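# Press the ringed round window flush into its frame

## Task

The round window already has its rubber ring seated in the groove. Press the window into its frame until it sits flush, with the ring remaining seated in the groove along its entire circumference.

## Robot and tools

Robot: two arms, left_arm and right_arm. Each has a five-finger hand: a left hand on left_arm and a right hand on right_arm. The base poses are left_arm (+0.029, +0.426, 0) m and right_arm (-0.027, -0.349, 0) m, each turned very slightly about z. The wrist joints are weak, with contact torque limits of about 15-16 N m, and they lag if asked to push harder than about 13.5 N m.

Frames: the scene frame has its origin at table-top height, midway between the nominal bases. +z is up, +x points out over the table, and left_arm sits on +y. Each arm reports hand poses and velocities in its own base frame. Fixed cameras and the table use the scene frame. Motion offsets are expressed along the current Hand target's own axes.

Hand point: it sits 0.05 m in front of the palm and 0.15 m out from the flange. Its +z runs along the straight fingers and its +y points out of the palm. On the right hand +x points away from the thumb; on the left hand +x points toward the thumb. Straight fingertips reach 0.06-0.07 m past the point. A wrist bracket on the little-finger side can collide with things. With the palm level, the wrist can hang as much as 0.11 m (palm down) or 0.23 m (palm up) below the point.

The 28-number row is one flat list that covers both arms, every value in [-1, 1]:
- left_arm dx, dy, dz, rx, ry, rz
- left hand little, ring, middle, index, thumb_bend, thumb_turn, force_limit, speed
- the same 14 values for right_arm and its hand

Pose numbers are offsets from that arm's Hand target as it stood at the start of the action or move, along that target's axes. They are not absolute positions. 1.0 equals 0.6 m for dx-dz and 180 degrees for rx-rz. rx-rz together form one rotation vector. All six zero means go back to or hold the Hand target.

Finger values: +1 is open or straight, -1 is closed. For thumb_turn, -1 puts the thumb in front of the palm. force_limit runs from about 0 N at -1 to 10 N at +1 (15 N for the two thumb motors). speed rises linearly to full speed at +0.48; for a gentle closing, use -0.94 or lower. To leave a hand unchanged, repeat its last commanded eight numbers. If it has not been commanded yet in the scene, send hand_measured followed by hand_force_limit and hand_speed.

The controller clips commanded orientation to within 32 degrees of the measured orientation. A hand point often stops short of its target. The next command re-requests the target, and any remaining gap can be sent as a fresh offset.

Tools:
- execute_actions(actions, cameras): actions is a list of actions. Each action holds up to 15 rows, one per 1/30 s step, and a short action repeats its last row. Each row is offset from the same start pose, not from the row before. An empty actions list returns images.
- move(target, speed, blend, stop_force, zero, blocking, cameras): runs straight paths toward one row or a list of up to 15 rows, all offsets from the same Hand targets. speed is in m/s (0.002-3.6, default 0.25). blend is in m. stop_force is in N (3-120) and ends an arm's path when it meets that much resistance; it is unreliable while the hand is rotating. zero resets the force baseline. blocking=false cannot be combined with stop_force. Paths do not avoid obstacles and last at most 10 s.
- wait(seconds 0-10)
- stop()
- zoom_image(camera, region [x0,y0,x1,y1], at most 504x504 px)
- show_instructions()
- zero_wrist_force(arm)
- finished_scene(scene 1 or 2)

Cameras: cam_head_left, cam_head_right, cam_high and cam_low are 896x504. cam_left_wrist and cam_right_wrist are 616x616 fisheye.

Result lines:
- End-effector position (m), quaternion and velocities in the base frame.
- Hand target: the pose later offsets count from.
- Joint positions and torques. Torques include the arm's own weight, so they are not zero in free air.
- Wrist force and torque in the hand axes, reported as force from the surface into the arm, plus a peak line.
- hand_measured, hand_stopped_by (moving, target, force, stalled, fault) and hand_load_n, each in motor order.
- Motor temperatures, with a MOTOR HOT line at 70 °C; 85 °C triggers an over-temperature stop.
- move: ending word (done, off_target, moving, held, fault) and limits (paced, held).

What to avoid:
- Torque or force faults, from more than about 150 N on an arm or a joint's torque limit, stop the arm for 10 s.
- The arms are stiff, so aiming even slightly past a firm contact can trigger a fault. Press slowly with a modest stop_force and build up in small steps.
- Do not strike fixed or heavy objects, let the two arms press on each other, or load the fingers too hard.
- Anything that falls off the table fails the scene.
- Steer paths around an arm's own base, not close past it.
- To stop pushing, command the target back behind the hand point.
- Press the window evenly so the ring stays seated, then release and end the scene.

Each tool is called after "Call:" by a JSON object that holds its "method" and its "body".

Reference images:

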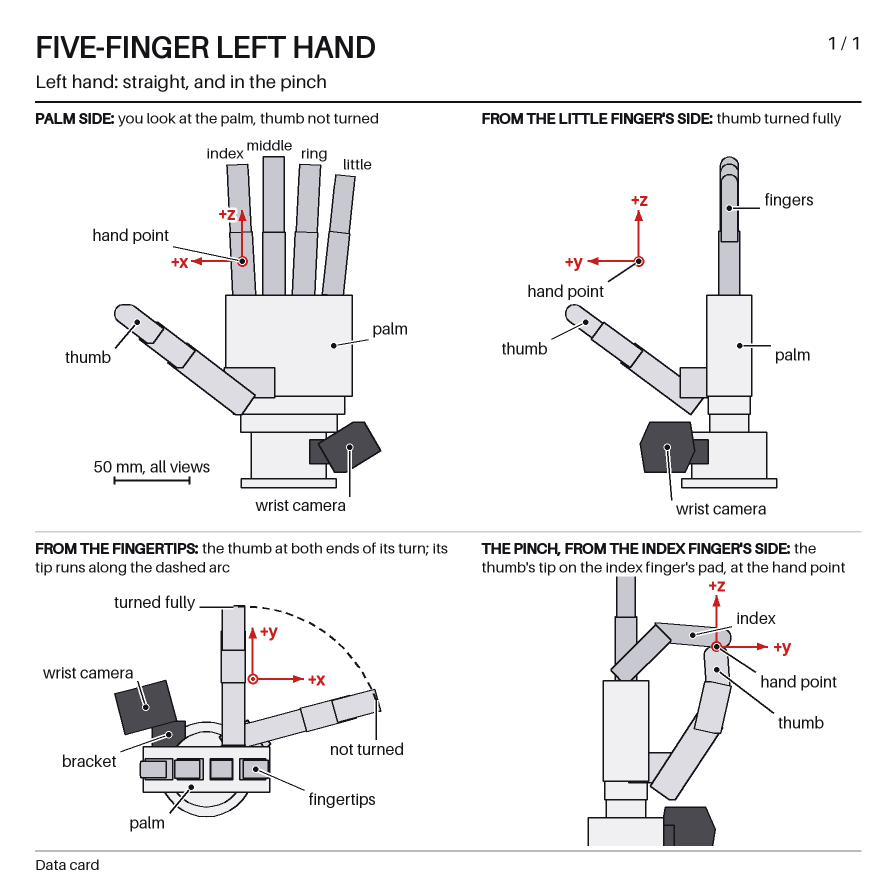

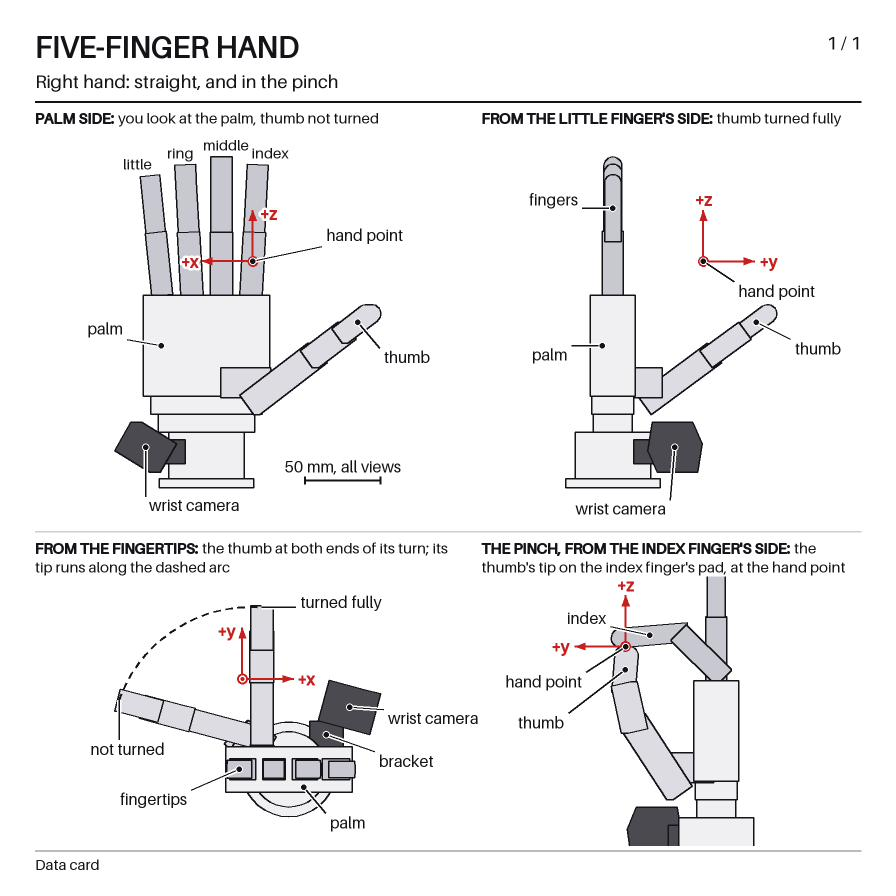

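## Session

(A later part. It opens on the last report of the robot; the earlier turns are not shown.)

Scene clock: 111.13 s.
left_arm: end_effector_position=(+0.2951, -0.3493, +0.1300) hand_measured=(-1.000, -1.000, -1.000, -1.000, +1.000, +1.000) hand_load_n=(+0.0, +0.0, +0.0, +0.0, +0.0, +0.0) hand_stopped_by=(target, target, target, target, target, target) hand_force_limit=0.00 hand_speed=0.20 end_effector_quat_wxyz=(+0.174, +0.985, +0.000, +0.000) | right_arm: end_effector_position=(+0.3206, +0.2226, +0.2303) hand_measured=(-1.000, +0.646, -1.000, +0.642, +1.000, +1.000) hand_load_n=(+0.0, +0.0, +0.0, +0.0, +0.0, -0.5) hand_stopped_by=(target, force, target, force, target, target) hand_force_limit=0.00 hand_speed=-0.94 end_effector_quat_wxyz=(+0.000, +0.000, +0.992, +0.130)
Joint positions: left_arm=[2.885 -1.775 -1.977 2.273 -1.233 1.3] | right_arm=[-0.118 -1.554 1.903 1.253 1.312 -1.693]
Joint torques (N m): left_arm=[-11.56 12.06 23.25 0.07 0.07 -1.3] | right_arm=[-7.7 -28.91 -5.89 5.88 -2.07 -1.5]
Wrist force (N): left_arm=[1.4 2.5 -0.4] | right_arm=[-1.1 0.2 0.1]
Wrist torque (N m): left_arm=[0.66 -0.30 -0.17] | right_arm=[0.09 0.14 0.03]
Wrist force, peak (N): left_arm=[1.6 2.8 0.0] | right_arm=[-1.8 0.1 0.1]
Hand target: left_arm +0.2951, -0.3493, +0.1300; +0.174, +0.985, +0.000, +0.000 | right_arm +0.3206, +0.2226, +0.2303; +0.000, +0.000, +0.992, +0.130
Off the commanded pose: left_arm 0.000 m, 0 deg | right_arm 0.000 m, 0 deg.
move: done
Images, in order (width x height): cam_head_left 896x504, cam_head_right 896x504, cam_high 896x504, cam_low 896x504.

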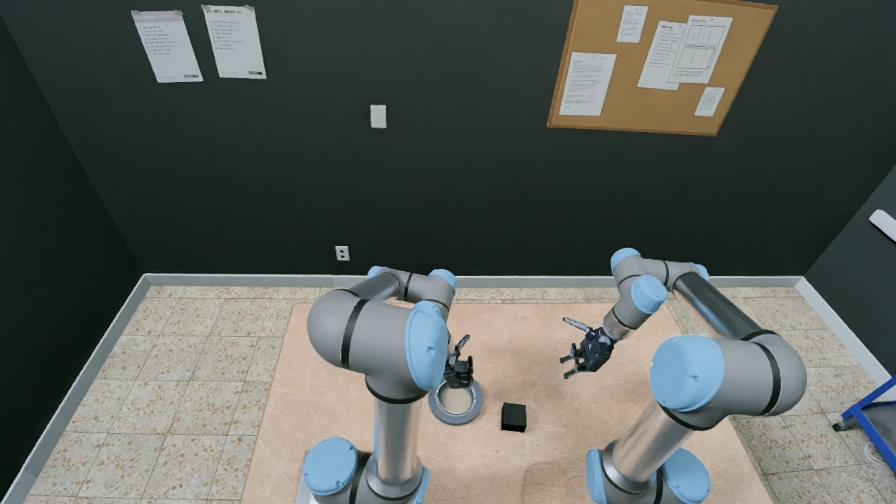

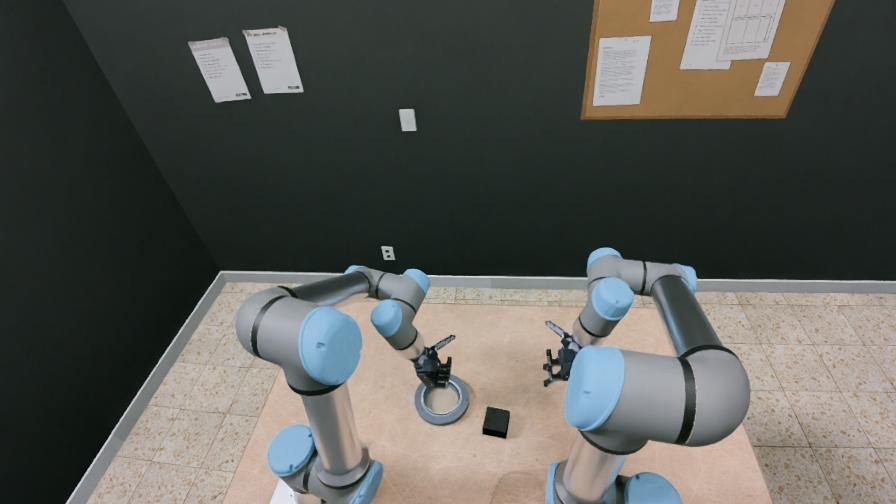

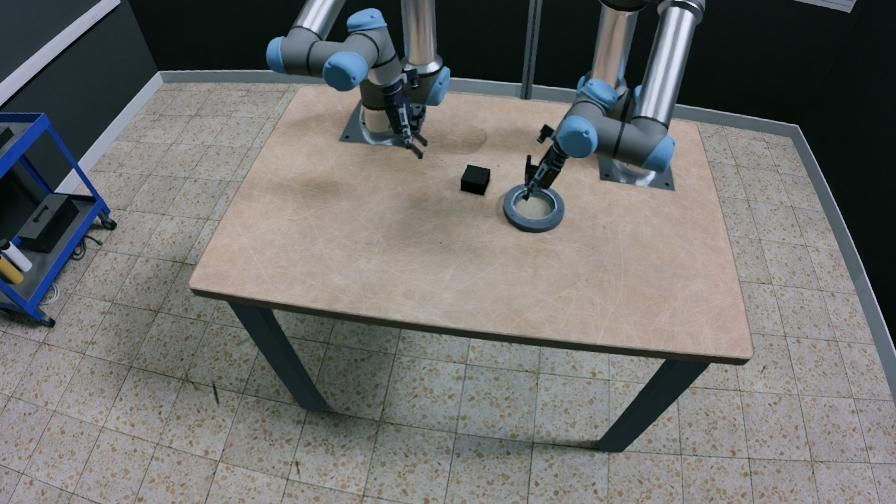

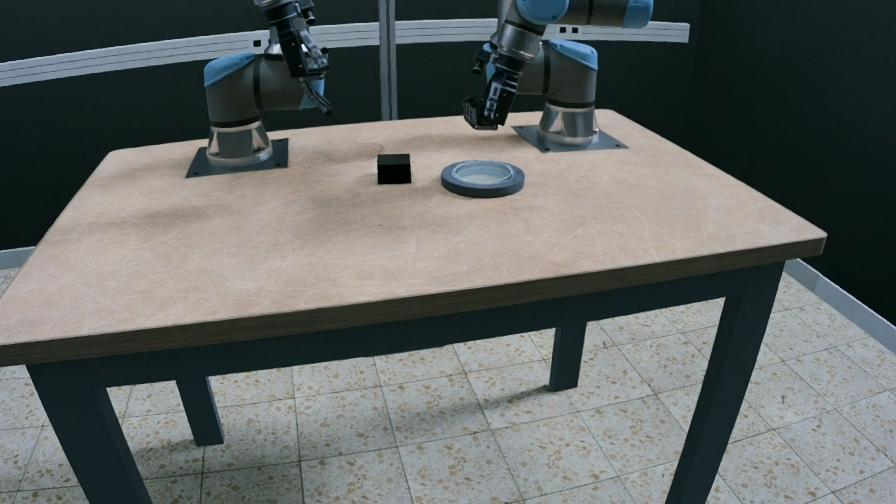

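Call:
{"method": "move", "body": {"target": [0,-0.0399,0.1096,0,0,0,-1,-1,-1,-1,1,1,0,0.2, 0,0,0,0,0,0,-1,0.45,-1,0.45,1,1,0,-0.94], "speed": 0.12}}

Call:
{"method": "move", "body": {"target": [0,-0.0228,0.0627,0,0,0,-1,-1,-1,-1,1,1,0,0.2, 0,0,0,0,0,0,-1,0.45,-1,0.45,1,1,0,-0.94], "speed": 0.015, "stop_force": 30, "cameras": ["cam_high","cam_low","cam_head_right"]}}

Call:
{"method": "zoom_image", "body": {"camera": "cam_high", "region": [500, 160, 580, 235]}}

Call:
{"method": "zoom_image", "body": {"camera": "cam_low", "region": [435, 130, 535, 205]}}

Call:
{"method": "zoom_image", "body": {"camera": "cam_head_right", "region": [400, 350, 490, 440]}}

Scene clock: 115.53 s.
left_arm: end_effector_position=(+0.2950, -0.3494, +0.0601) hand_measured=(-1.000, -1.000, -1.000, -1.000, +1.000, +1.000) hand_load_n=(+0.0, +0.0, +0.0, +0.0, +0.0, +0.0) hand_stopped_by=(target, target, target, target, target, target) hand_force_limit=0.00 hand_speed=0.20 end_effector_quat_wxyz=(+0.174, +0.985, +0.000, +0.000) | right_arm: end_effector_position=(+0.3206, +0.2226, +0.2303) hand_measured=(-1.000, +0.646, -1.000, +0.642, +1.000, +1.000) hand_load_n=(+0.0, +0.0, +0.0, +0.0, +0.0, +0.0) hand_stopped_by=(target, force, target, force, target, target) hand_force_limit=0.00 hand_speed=-0.94 end_effector_quat_wxyz=(+0.000, +0.000, +0.992, +0.130)
Joint positions: left_arm=[2.885 -1.894 -2.05 2.464 -1.233 1.3] | right_arm=[-0.118 -1.554 1.903 1.253 1.312 -1.693]
Joint torques (N m): left_arm=[-11.96 15.14 2.52 0 2.44 -1.42] | right_arm=[-7.37 -28.51 -6.22 5.88 -2 -1.52]
Wrist force (N): left_arm=[1.3 2.2 -0.4] | right_arm=[-1.3 0.2 0.4]
Wrist torque (N m): left_arm=[0.63 -0.30 -0.15] | right_arm=[0.08 0.17 0.01]
Wrist force, peak (N): left_arm=[1.5 2.7 -1.3] | right_arm=[-1.4 0.6 0.0]
Hand target: left_arm +0.2950, -0.3494, +0.0600; +0.174, +0.985, +0.000, +0.000 | right_arm +0.3206, +0.2226, +0.2303; +0.000, +0.000, +0.992, +0.130
Off the commanded pose: left_arm 0.000 m, 0 deg | right_arm 0.000 m, 0 deg.
move: done

Scene clock: 118.50 s.
left_arm: end_effector_position=(+0.2950, -0.3494, +0.0345) hand_measured=(-1.000, -1.000, -1.000, -1.000, +1.000, +1.000) hand_load_n=(+0.0, +0.0, +0.0, +0.0, +0.0, +0.0) hand_stopped_by=(target, target, target, target, target, target) hand_force_limit=0.00 hand_speed=0.20 end_effector_quat_wxyz=(+0.174, +0.985, +0.000, +0.000) | right_arm: end_effector_position=(+0.3206, +0.2226, +0.2303) hand_measured=(-1.000, +0.646, -1.000, +0.642, +1.000, +1.000) hand_load_n=(+0.0, +0.0, +0.0, +0.0, +0.0, +0.0) hand_stopped_by=(target, force, target, force, target, target) hand_force_limit=0.00 hand_speed=-0.94 end_effector_quat_wxyz=(+0.000, +0.000, +0.992, +0.130)
Joint positions: left_arm=[2.885 -1.944 -2.069 2.534 -1.233 1.299] | right_arm=[-0.118 -1.554 1.903 1.253 1.312 -1.693]
Joint torques (N m): left_arm=[-12.19 30.81 16.07 -1.33 0.25 -0.87] | right_arm=[-7.38 -27.7 -6.34 5.76 -2.03 -1.46]
Wrist force (N): left_arm=[7.1 4.5 -31.7] | right_arm=[-0.9 0.2 0.0]
Wrist torque (N m): left_arm=[2.58 -2.04 0.08] | right_arm=[0.09 0.11 0.05]
Wrist force, peak (N): left_arm=[17.6 9.5 -55.4] | right_arm=[-1.3 0.2 0.2]
Hand target: left_arm +0.2950, -0.3494, +0.0345; +0.174, +0.985, +0.000, +0.000 (not the last commanded pose) | right_arm +0.3206, +0.2226, +0.2303; +0.000, +0.000, +0.992, +0.130
Off the commanded pose: left_arm 0.015 m, 0 deg | right_arm 0.000 m, 0 deg.
move: contact (left_arm)
Images, in order (width x height): cam_head_right 896x504, cam_high 896x504, cam_low 896x504.

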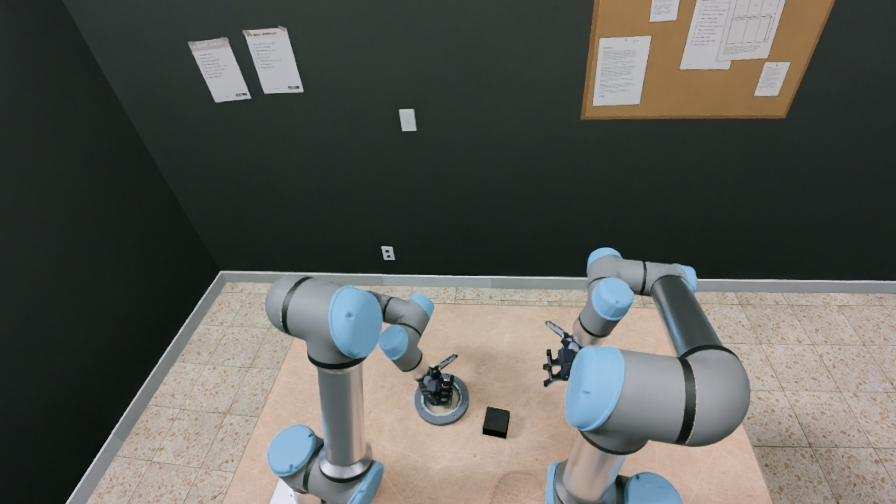

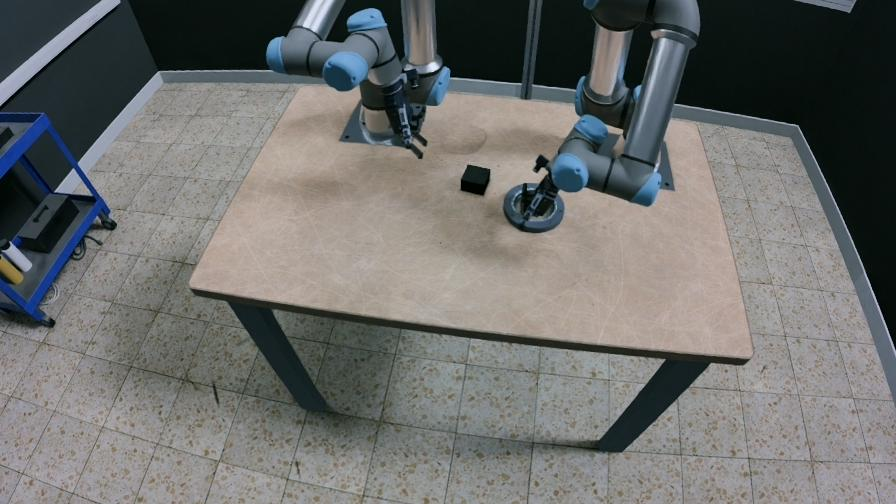

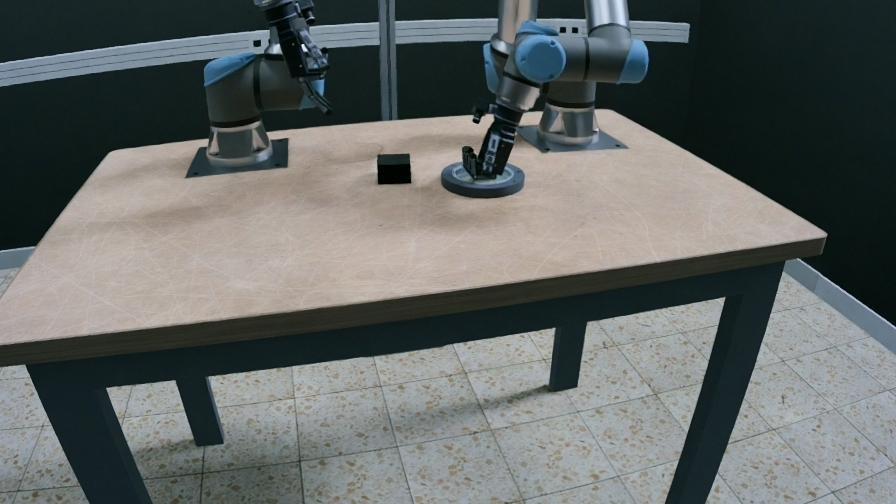

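Scaled by 6.300 from the camera's 896x504 image, which has a finer 1280x720 frame.

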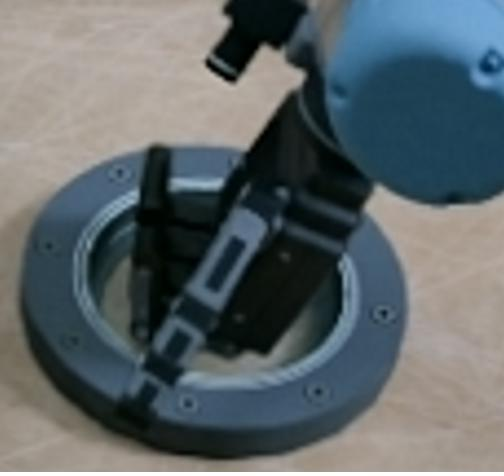

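Scaled by 5.040 from the camera's 896x504 image, which has a finer 1280x720 frame.

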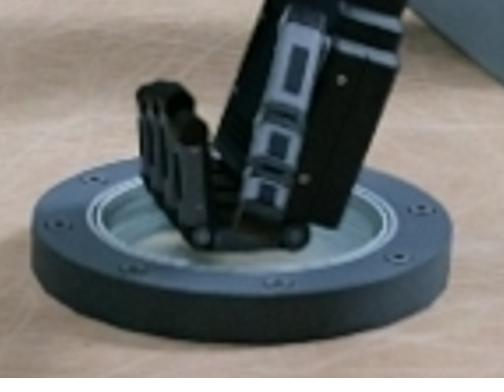

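Scaled by 5.600 from the camera's 896x504 image, which has a finer 1280x720 frame.

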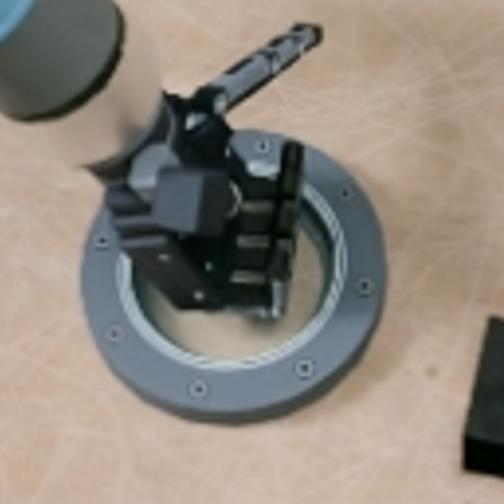

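Call:
{"method": "move", "body": {"target": [0,-0.0114,0.0313,0,0,0,-1,-1,-1,-1,1,1,0,0.2, 0,0,0,0,0,0,-1,0.45,-1,0.45,1,1,0,-0.94], "speed": 0.01, "stop_force": 60, "zero": false}}

Call:
{"method": "move", "body": {"target": [[0,0.0342,-0.094,0,0,0,-1,-1,-1,-1,1,1,0,0.2, 0,0,0,0,0,0,-1,0.45,-1,0.45,1,1,0,-0.94],[0,-0.1780,-0.2421,0,0,0,-1,-1,-1,-1,1,1,0,0.2, 0,0,0,0,0,0,-1,0.45,-1,0.45,1,1,0,-0.94]], "speed": [0.06,0.15], "blend": [0.02,0], "cameras": ["all"]}}

Call:
{"method": "zoom_image", "body": {"camera": "cam_high", "region": [500, 170, 570, 235]}}

Call:
{"method": "zoom_image", "body": {"camera": "cam_low", "region": [435, 145, 535, 205]}}

Call:
{"method": "zoom_image", "body": {"camera": "cam_head_right", "region": [405, 360, 475, 430]}}

Call:
{"method": "zoom_image", "body": {"camera": "cam_left_wrist", "region": [180, 130, 380, 330]}}

Scene clock: 123.17 s.
left_arm: end_effector_position=(+0.2953, -0.3495, +0.0339) hand_measured=(-1.000, -1.000, -1.000, -1.000, +1.000, +1.000) hand_load_n=(+0.0, +0.0, +0.0, +0.0, +0.0, +0.0) hand_stopped_by=(target, target, target, target, target, target) hand_force_limit=0.00 hand_speed=0.20 end_effector_quat_wxyz=(+0.174, +0.985, +0.000, +0.000) | right_arm: end_effector_position=(+0.3206, +0.2226, +0.2303) hand_measured=(-1.000, +0.646, -1.000, +0.642, +1.000, +1.000) hand_load_n=(+0.0, +0.0, +0.0, +0.0, +0.0, +0.0) hand_stopped_by=(target, force, target, force, target, target) hand_force_limit=0.00 hand_speed=-0.94 end_effector_quat_wxyz=(+0.000, +0.000, +0.992, +0.130)
Joint positions: left_arm=[2.885 -1.946 -2.069 2.536 -1.233 1.299] | right_arm=[-0.118 -1.554 1.903 1.253 1.312 -1.693]
Joint torques (N m): left_arm=[-12.06 20.4 5.17 -1.41 0.07 0.65] | right_arm=[-6.92 -28.1 -6.57 5.87 -2 -1.48]
Wrist force (N): left_arm=[19.6 8.3 -60.3] | right_arm=[-1.0 0.2 -0.4]
Wrist torque (N m): left_arm=[4.44 -3.42 0.69] | right_arm=[0.12 0.13 0.04]
Wrist force, peak (N): left_arm=[27.0 13.0 -79.4] | right_arm=[-1.3 0.4 -0.2]
Hand target: left_arm +0.2953, -0.3495, +0.0339; +0.174, +0.985, +0.000, +0.000 (not the last commanded pose) | right_arm +0.3206, +0.2226, +0.2303; +0.000, +0.000, +0.992, +0.130
Off the commanded pose: left_arm 0.019 m, 0 deg | right_arm 0.000 m, 0 deg.
move: contact (left_arm)

Scene clock: 125.87 s.
left_arm: end_effector_position=(+0.2953, -0.1994, +0.1338) hand_measured=(-1.000, -1.000, -1.000, -1.000, +1.000, +1.000) hand_load_n=(+0.0, +0.0, +0.0, +0.0, +0.0, +0.0) hand_stopped_by=(target, target, target, target, target, target) hand_force_limit=0.00 hand_speed=0.20 end_effector_quat_wxyz=(+0.174, +0.985, +0.000, +0.000) | right_arm: end_effector_position=(+0.3206, +0.2226, +0.2303) hand_measured=(-1.000, +0.646, -1.000, +0.642, +1.000, +1.000) hand_load_n=(+0.0, +0.0, +0.0, +0.0, +0.0, +0.0) hand_stopped_by=(target, force, target, force, target, target) hand_force_limit=0.00 hand_speed=-0.94 end_effector_quat_wxyz=(+0.000, +0.000, +0.992, +0.130)
Joint positions: left_arm=[3.444 -1.645 -2.184 2.15 -1.238 1.892] | right_arm=[-0.118 -1.554 1.903 1.253 1.312 -1.693]
Joint torques (N m): left_arm=[11.69 30.45 4.85 -5.22 2.55 1.57] | right_arm=[-7.04 -27.25 -5.9 5.87 -2.01 -1.4]
Wrist force (N): left_arm=[1.6 2.5 0.0] | right_arm=[-1.0 0.2 -0.2]
Wrist torque (N m): left_arm=[0.64 -0.32 -0.28] | right_arm=[0.10 0.13 0.03]
Wrist force, peak (N): left_arm=[19.7 8.0 -60.4] | right_arm=[-1.3 0.4 0.2]
Hand target: left_arm +0.2953, -0.1993, +0.1338; +0.174, +0.985, +0.000, +0.000 | right_arm +0.3206, +0.2226, +0.2303; +0.000, +0.000, +0.992, +0.130
Off the commanded pose: left_arm 0.000 m, 0 deg | right_arm 0.000 m, 0 deg.
move: done

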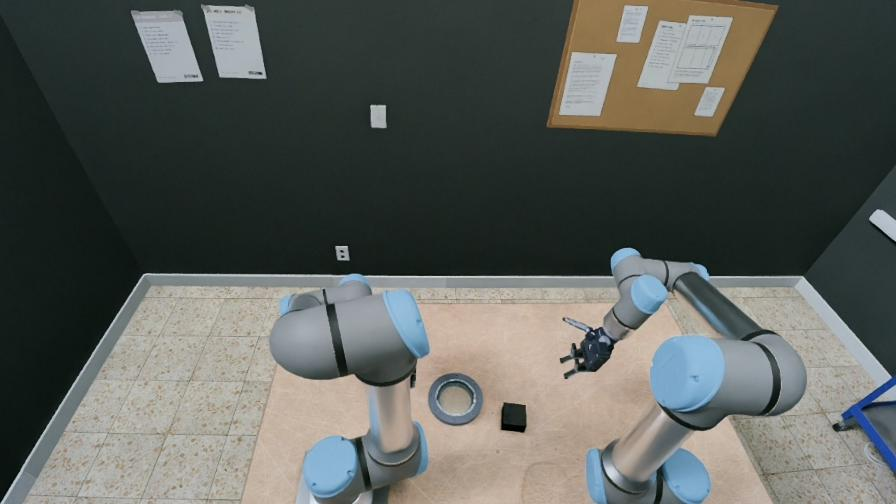

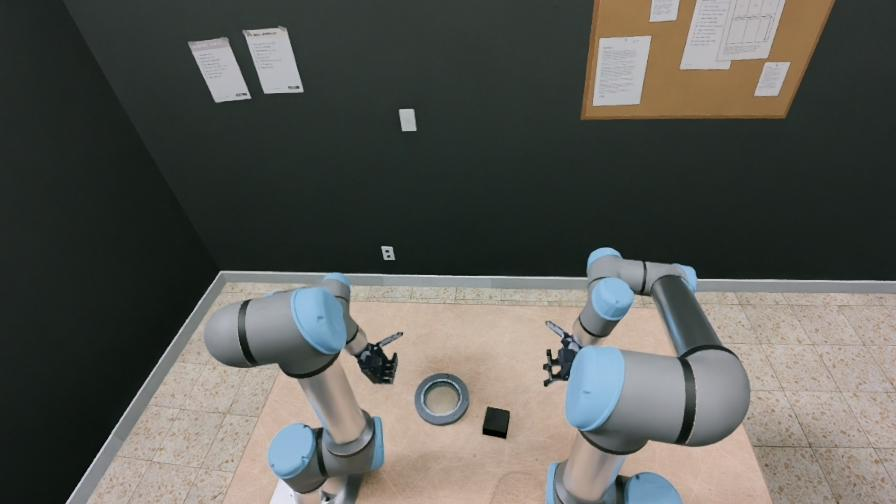

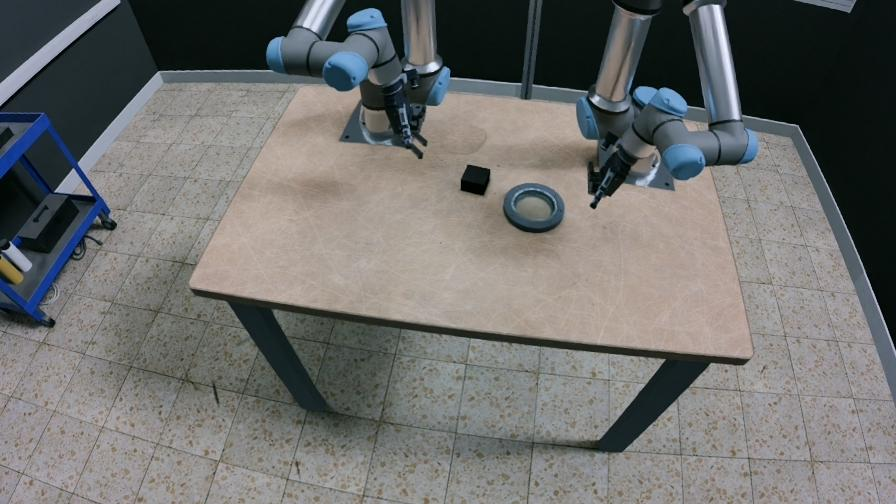

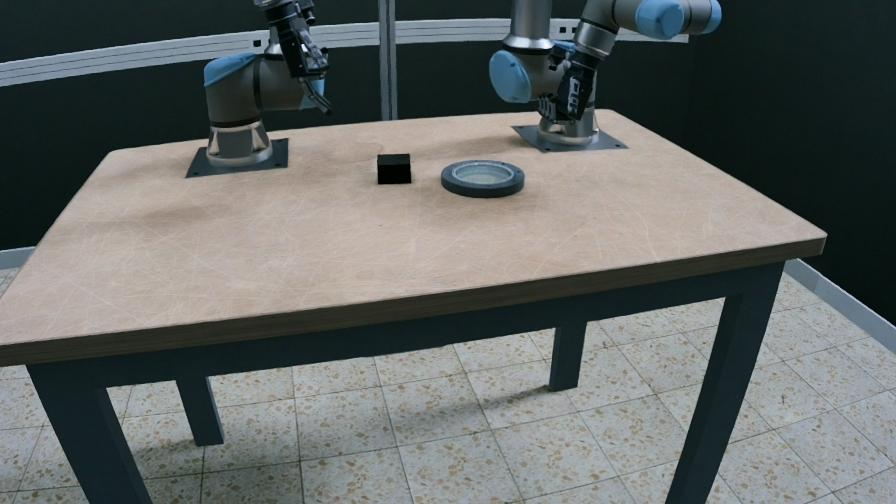

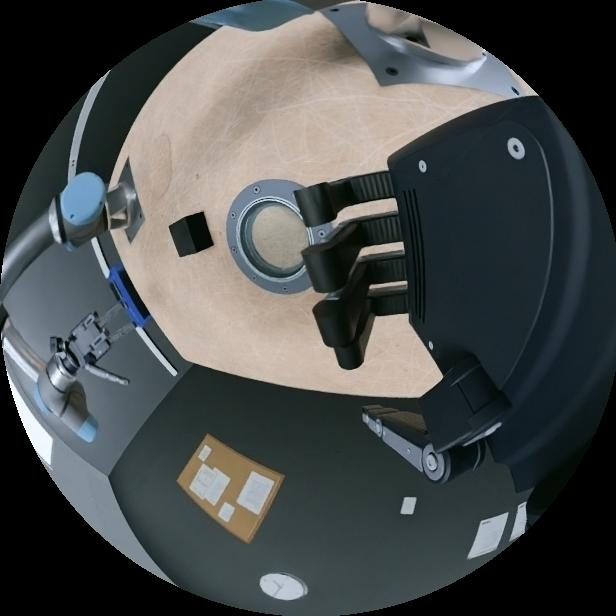

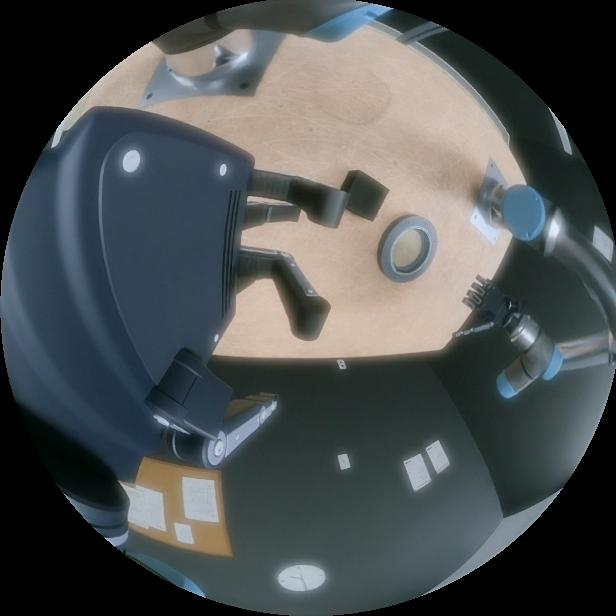

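Scaled by 7.200 from the camera's 896x504 image, which has a finer 1280x720 frame.

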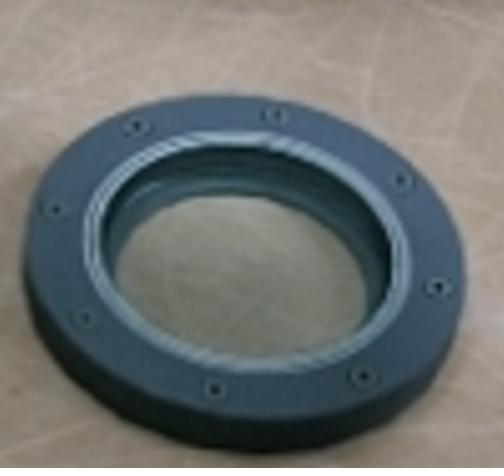

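Scaled by 5.040 from the camera's 896x504 image, which has a finer 1280x720 frame.

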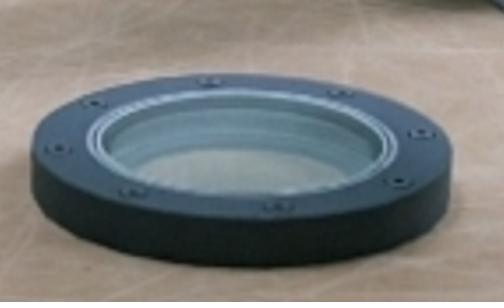

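Scaled by 7.200 from the camera's 896x504 image, which has a finer 1280x720 frame.

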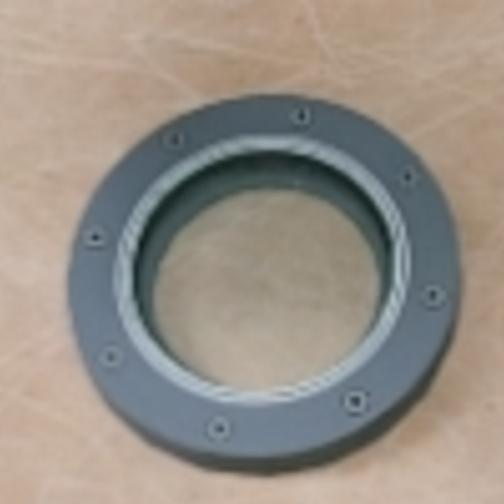

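Scaled by 2.520 from the camera's 616x616 image, which has a finer 880x880 frame.

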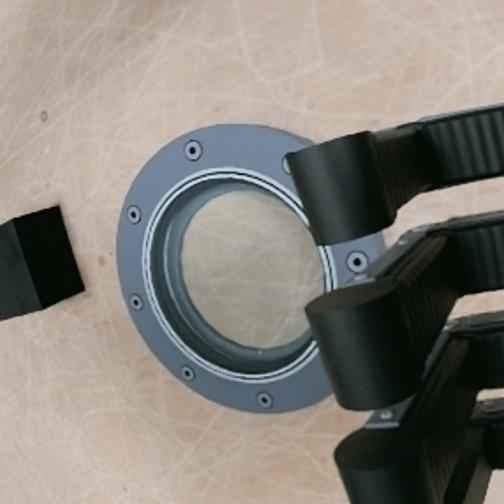

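Call:
{"method": "finished_scene", "body": {"scene": 2}}

The scene is finished: the task was done.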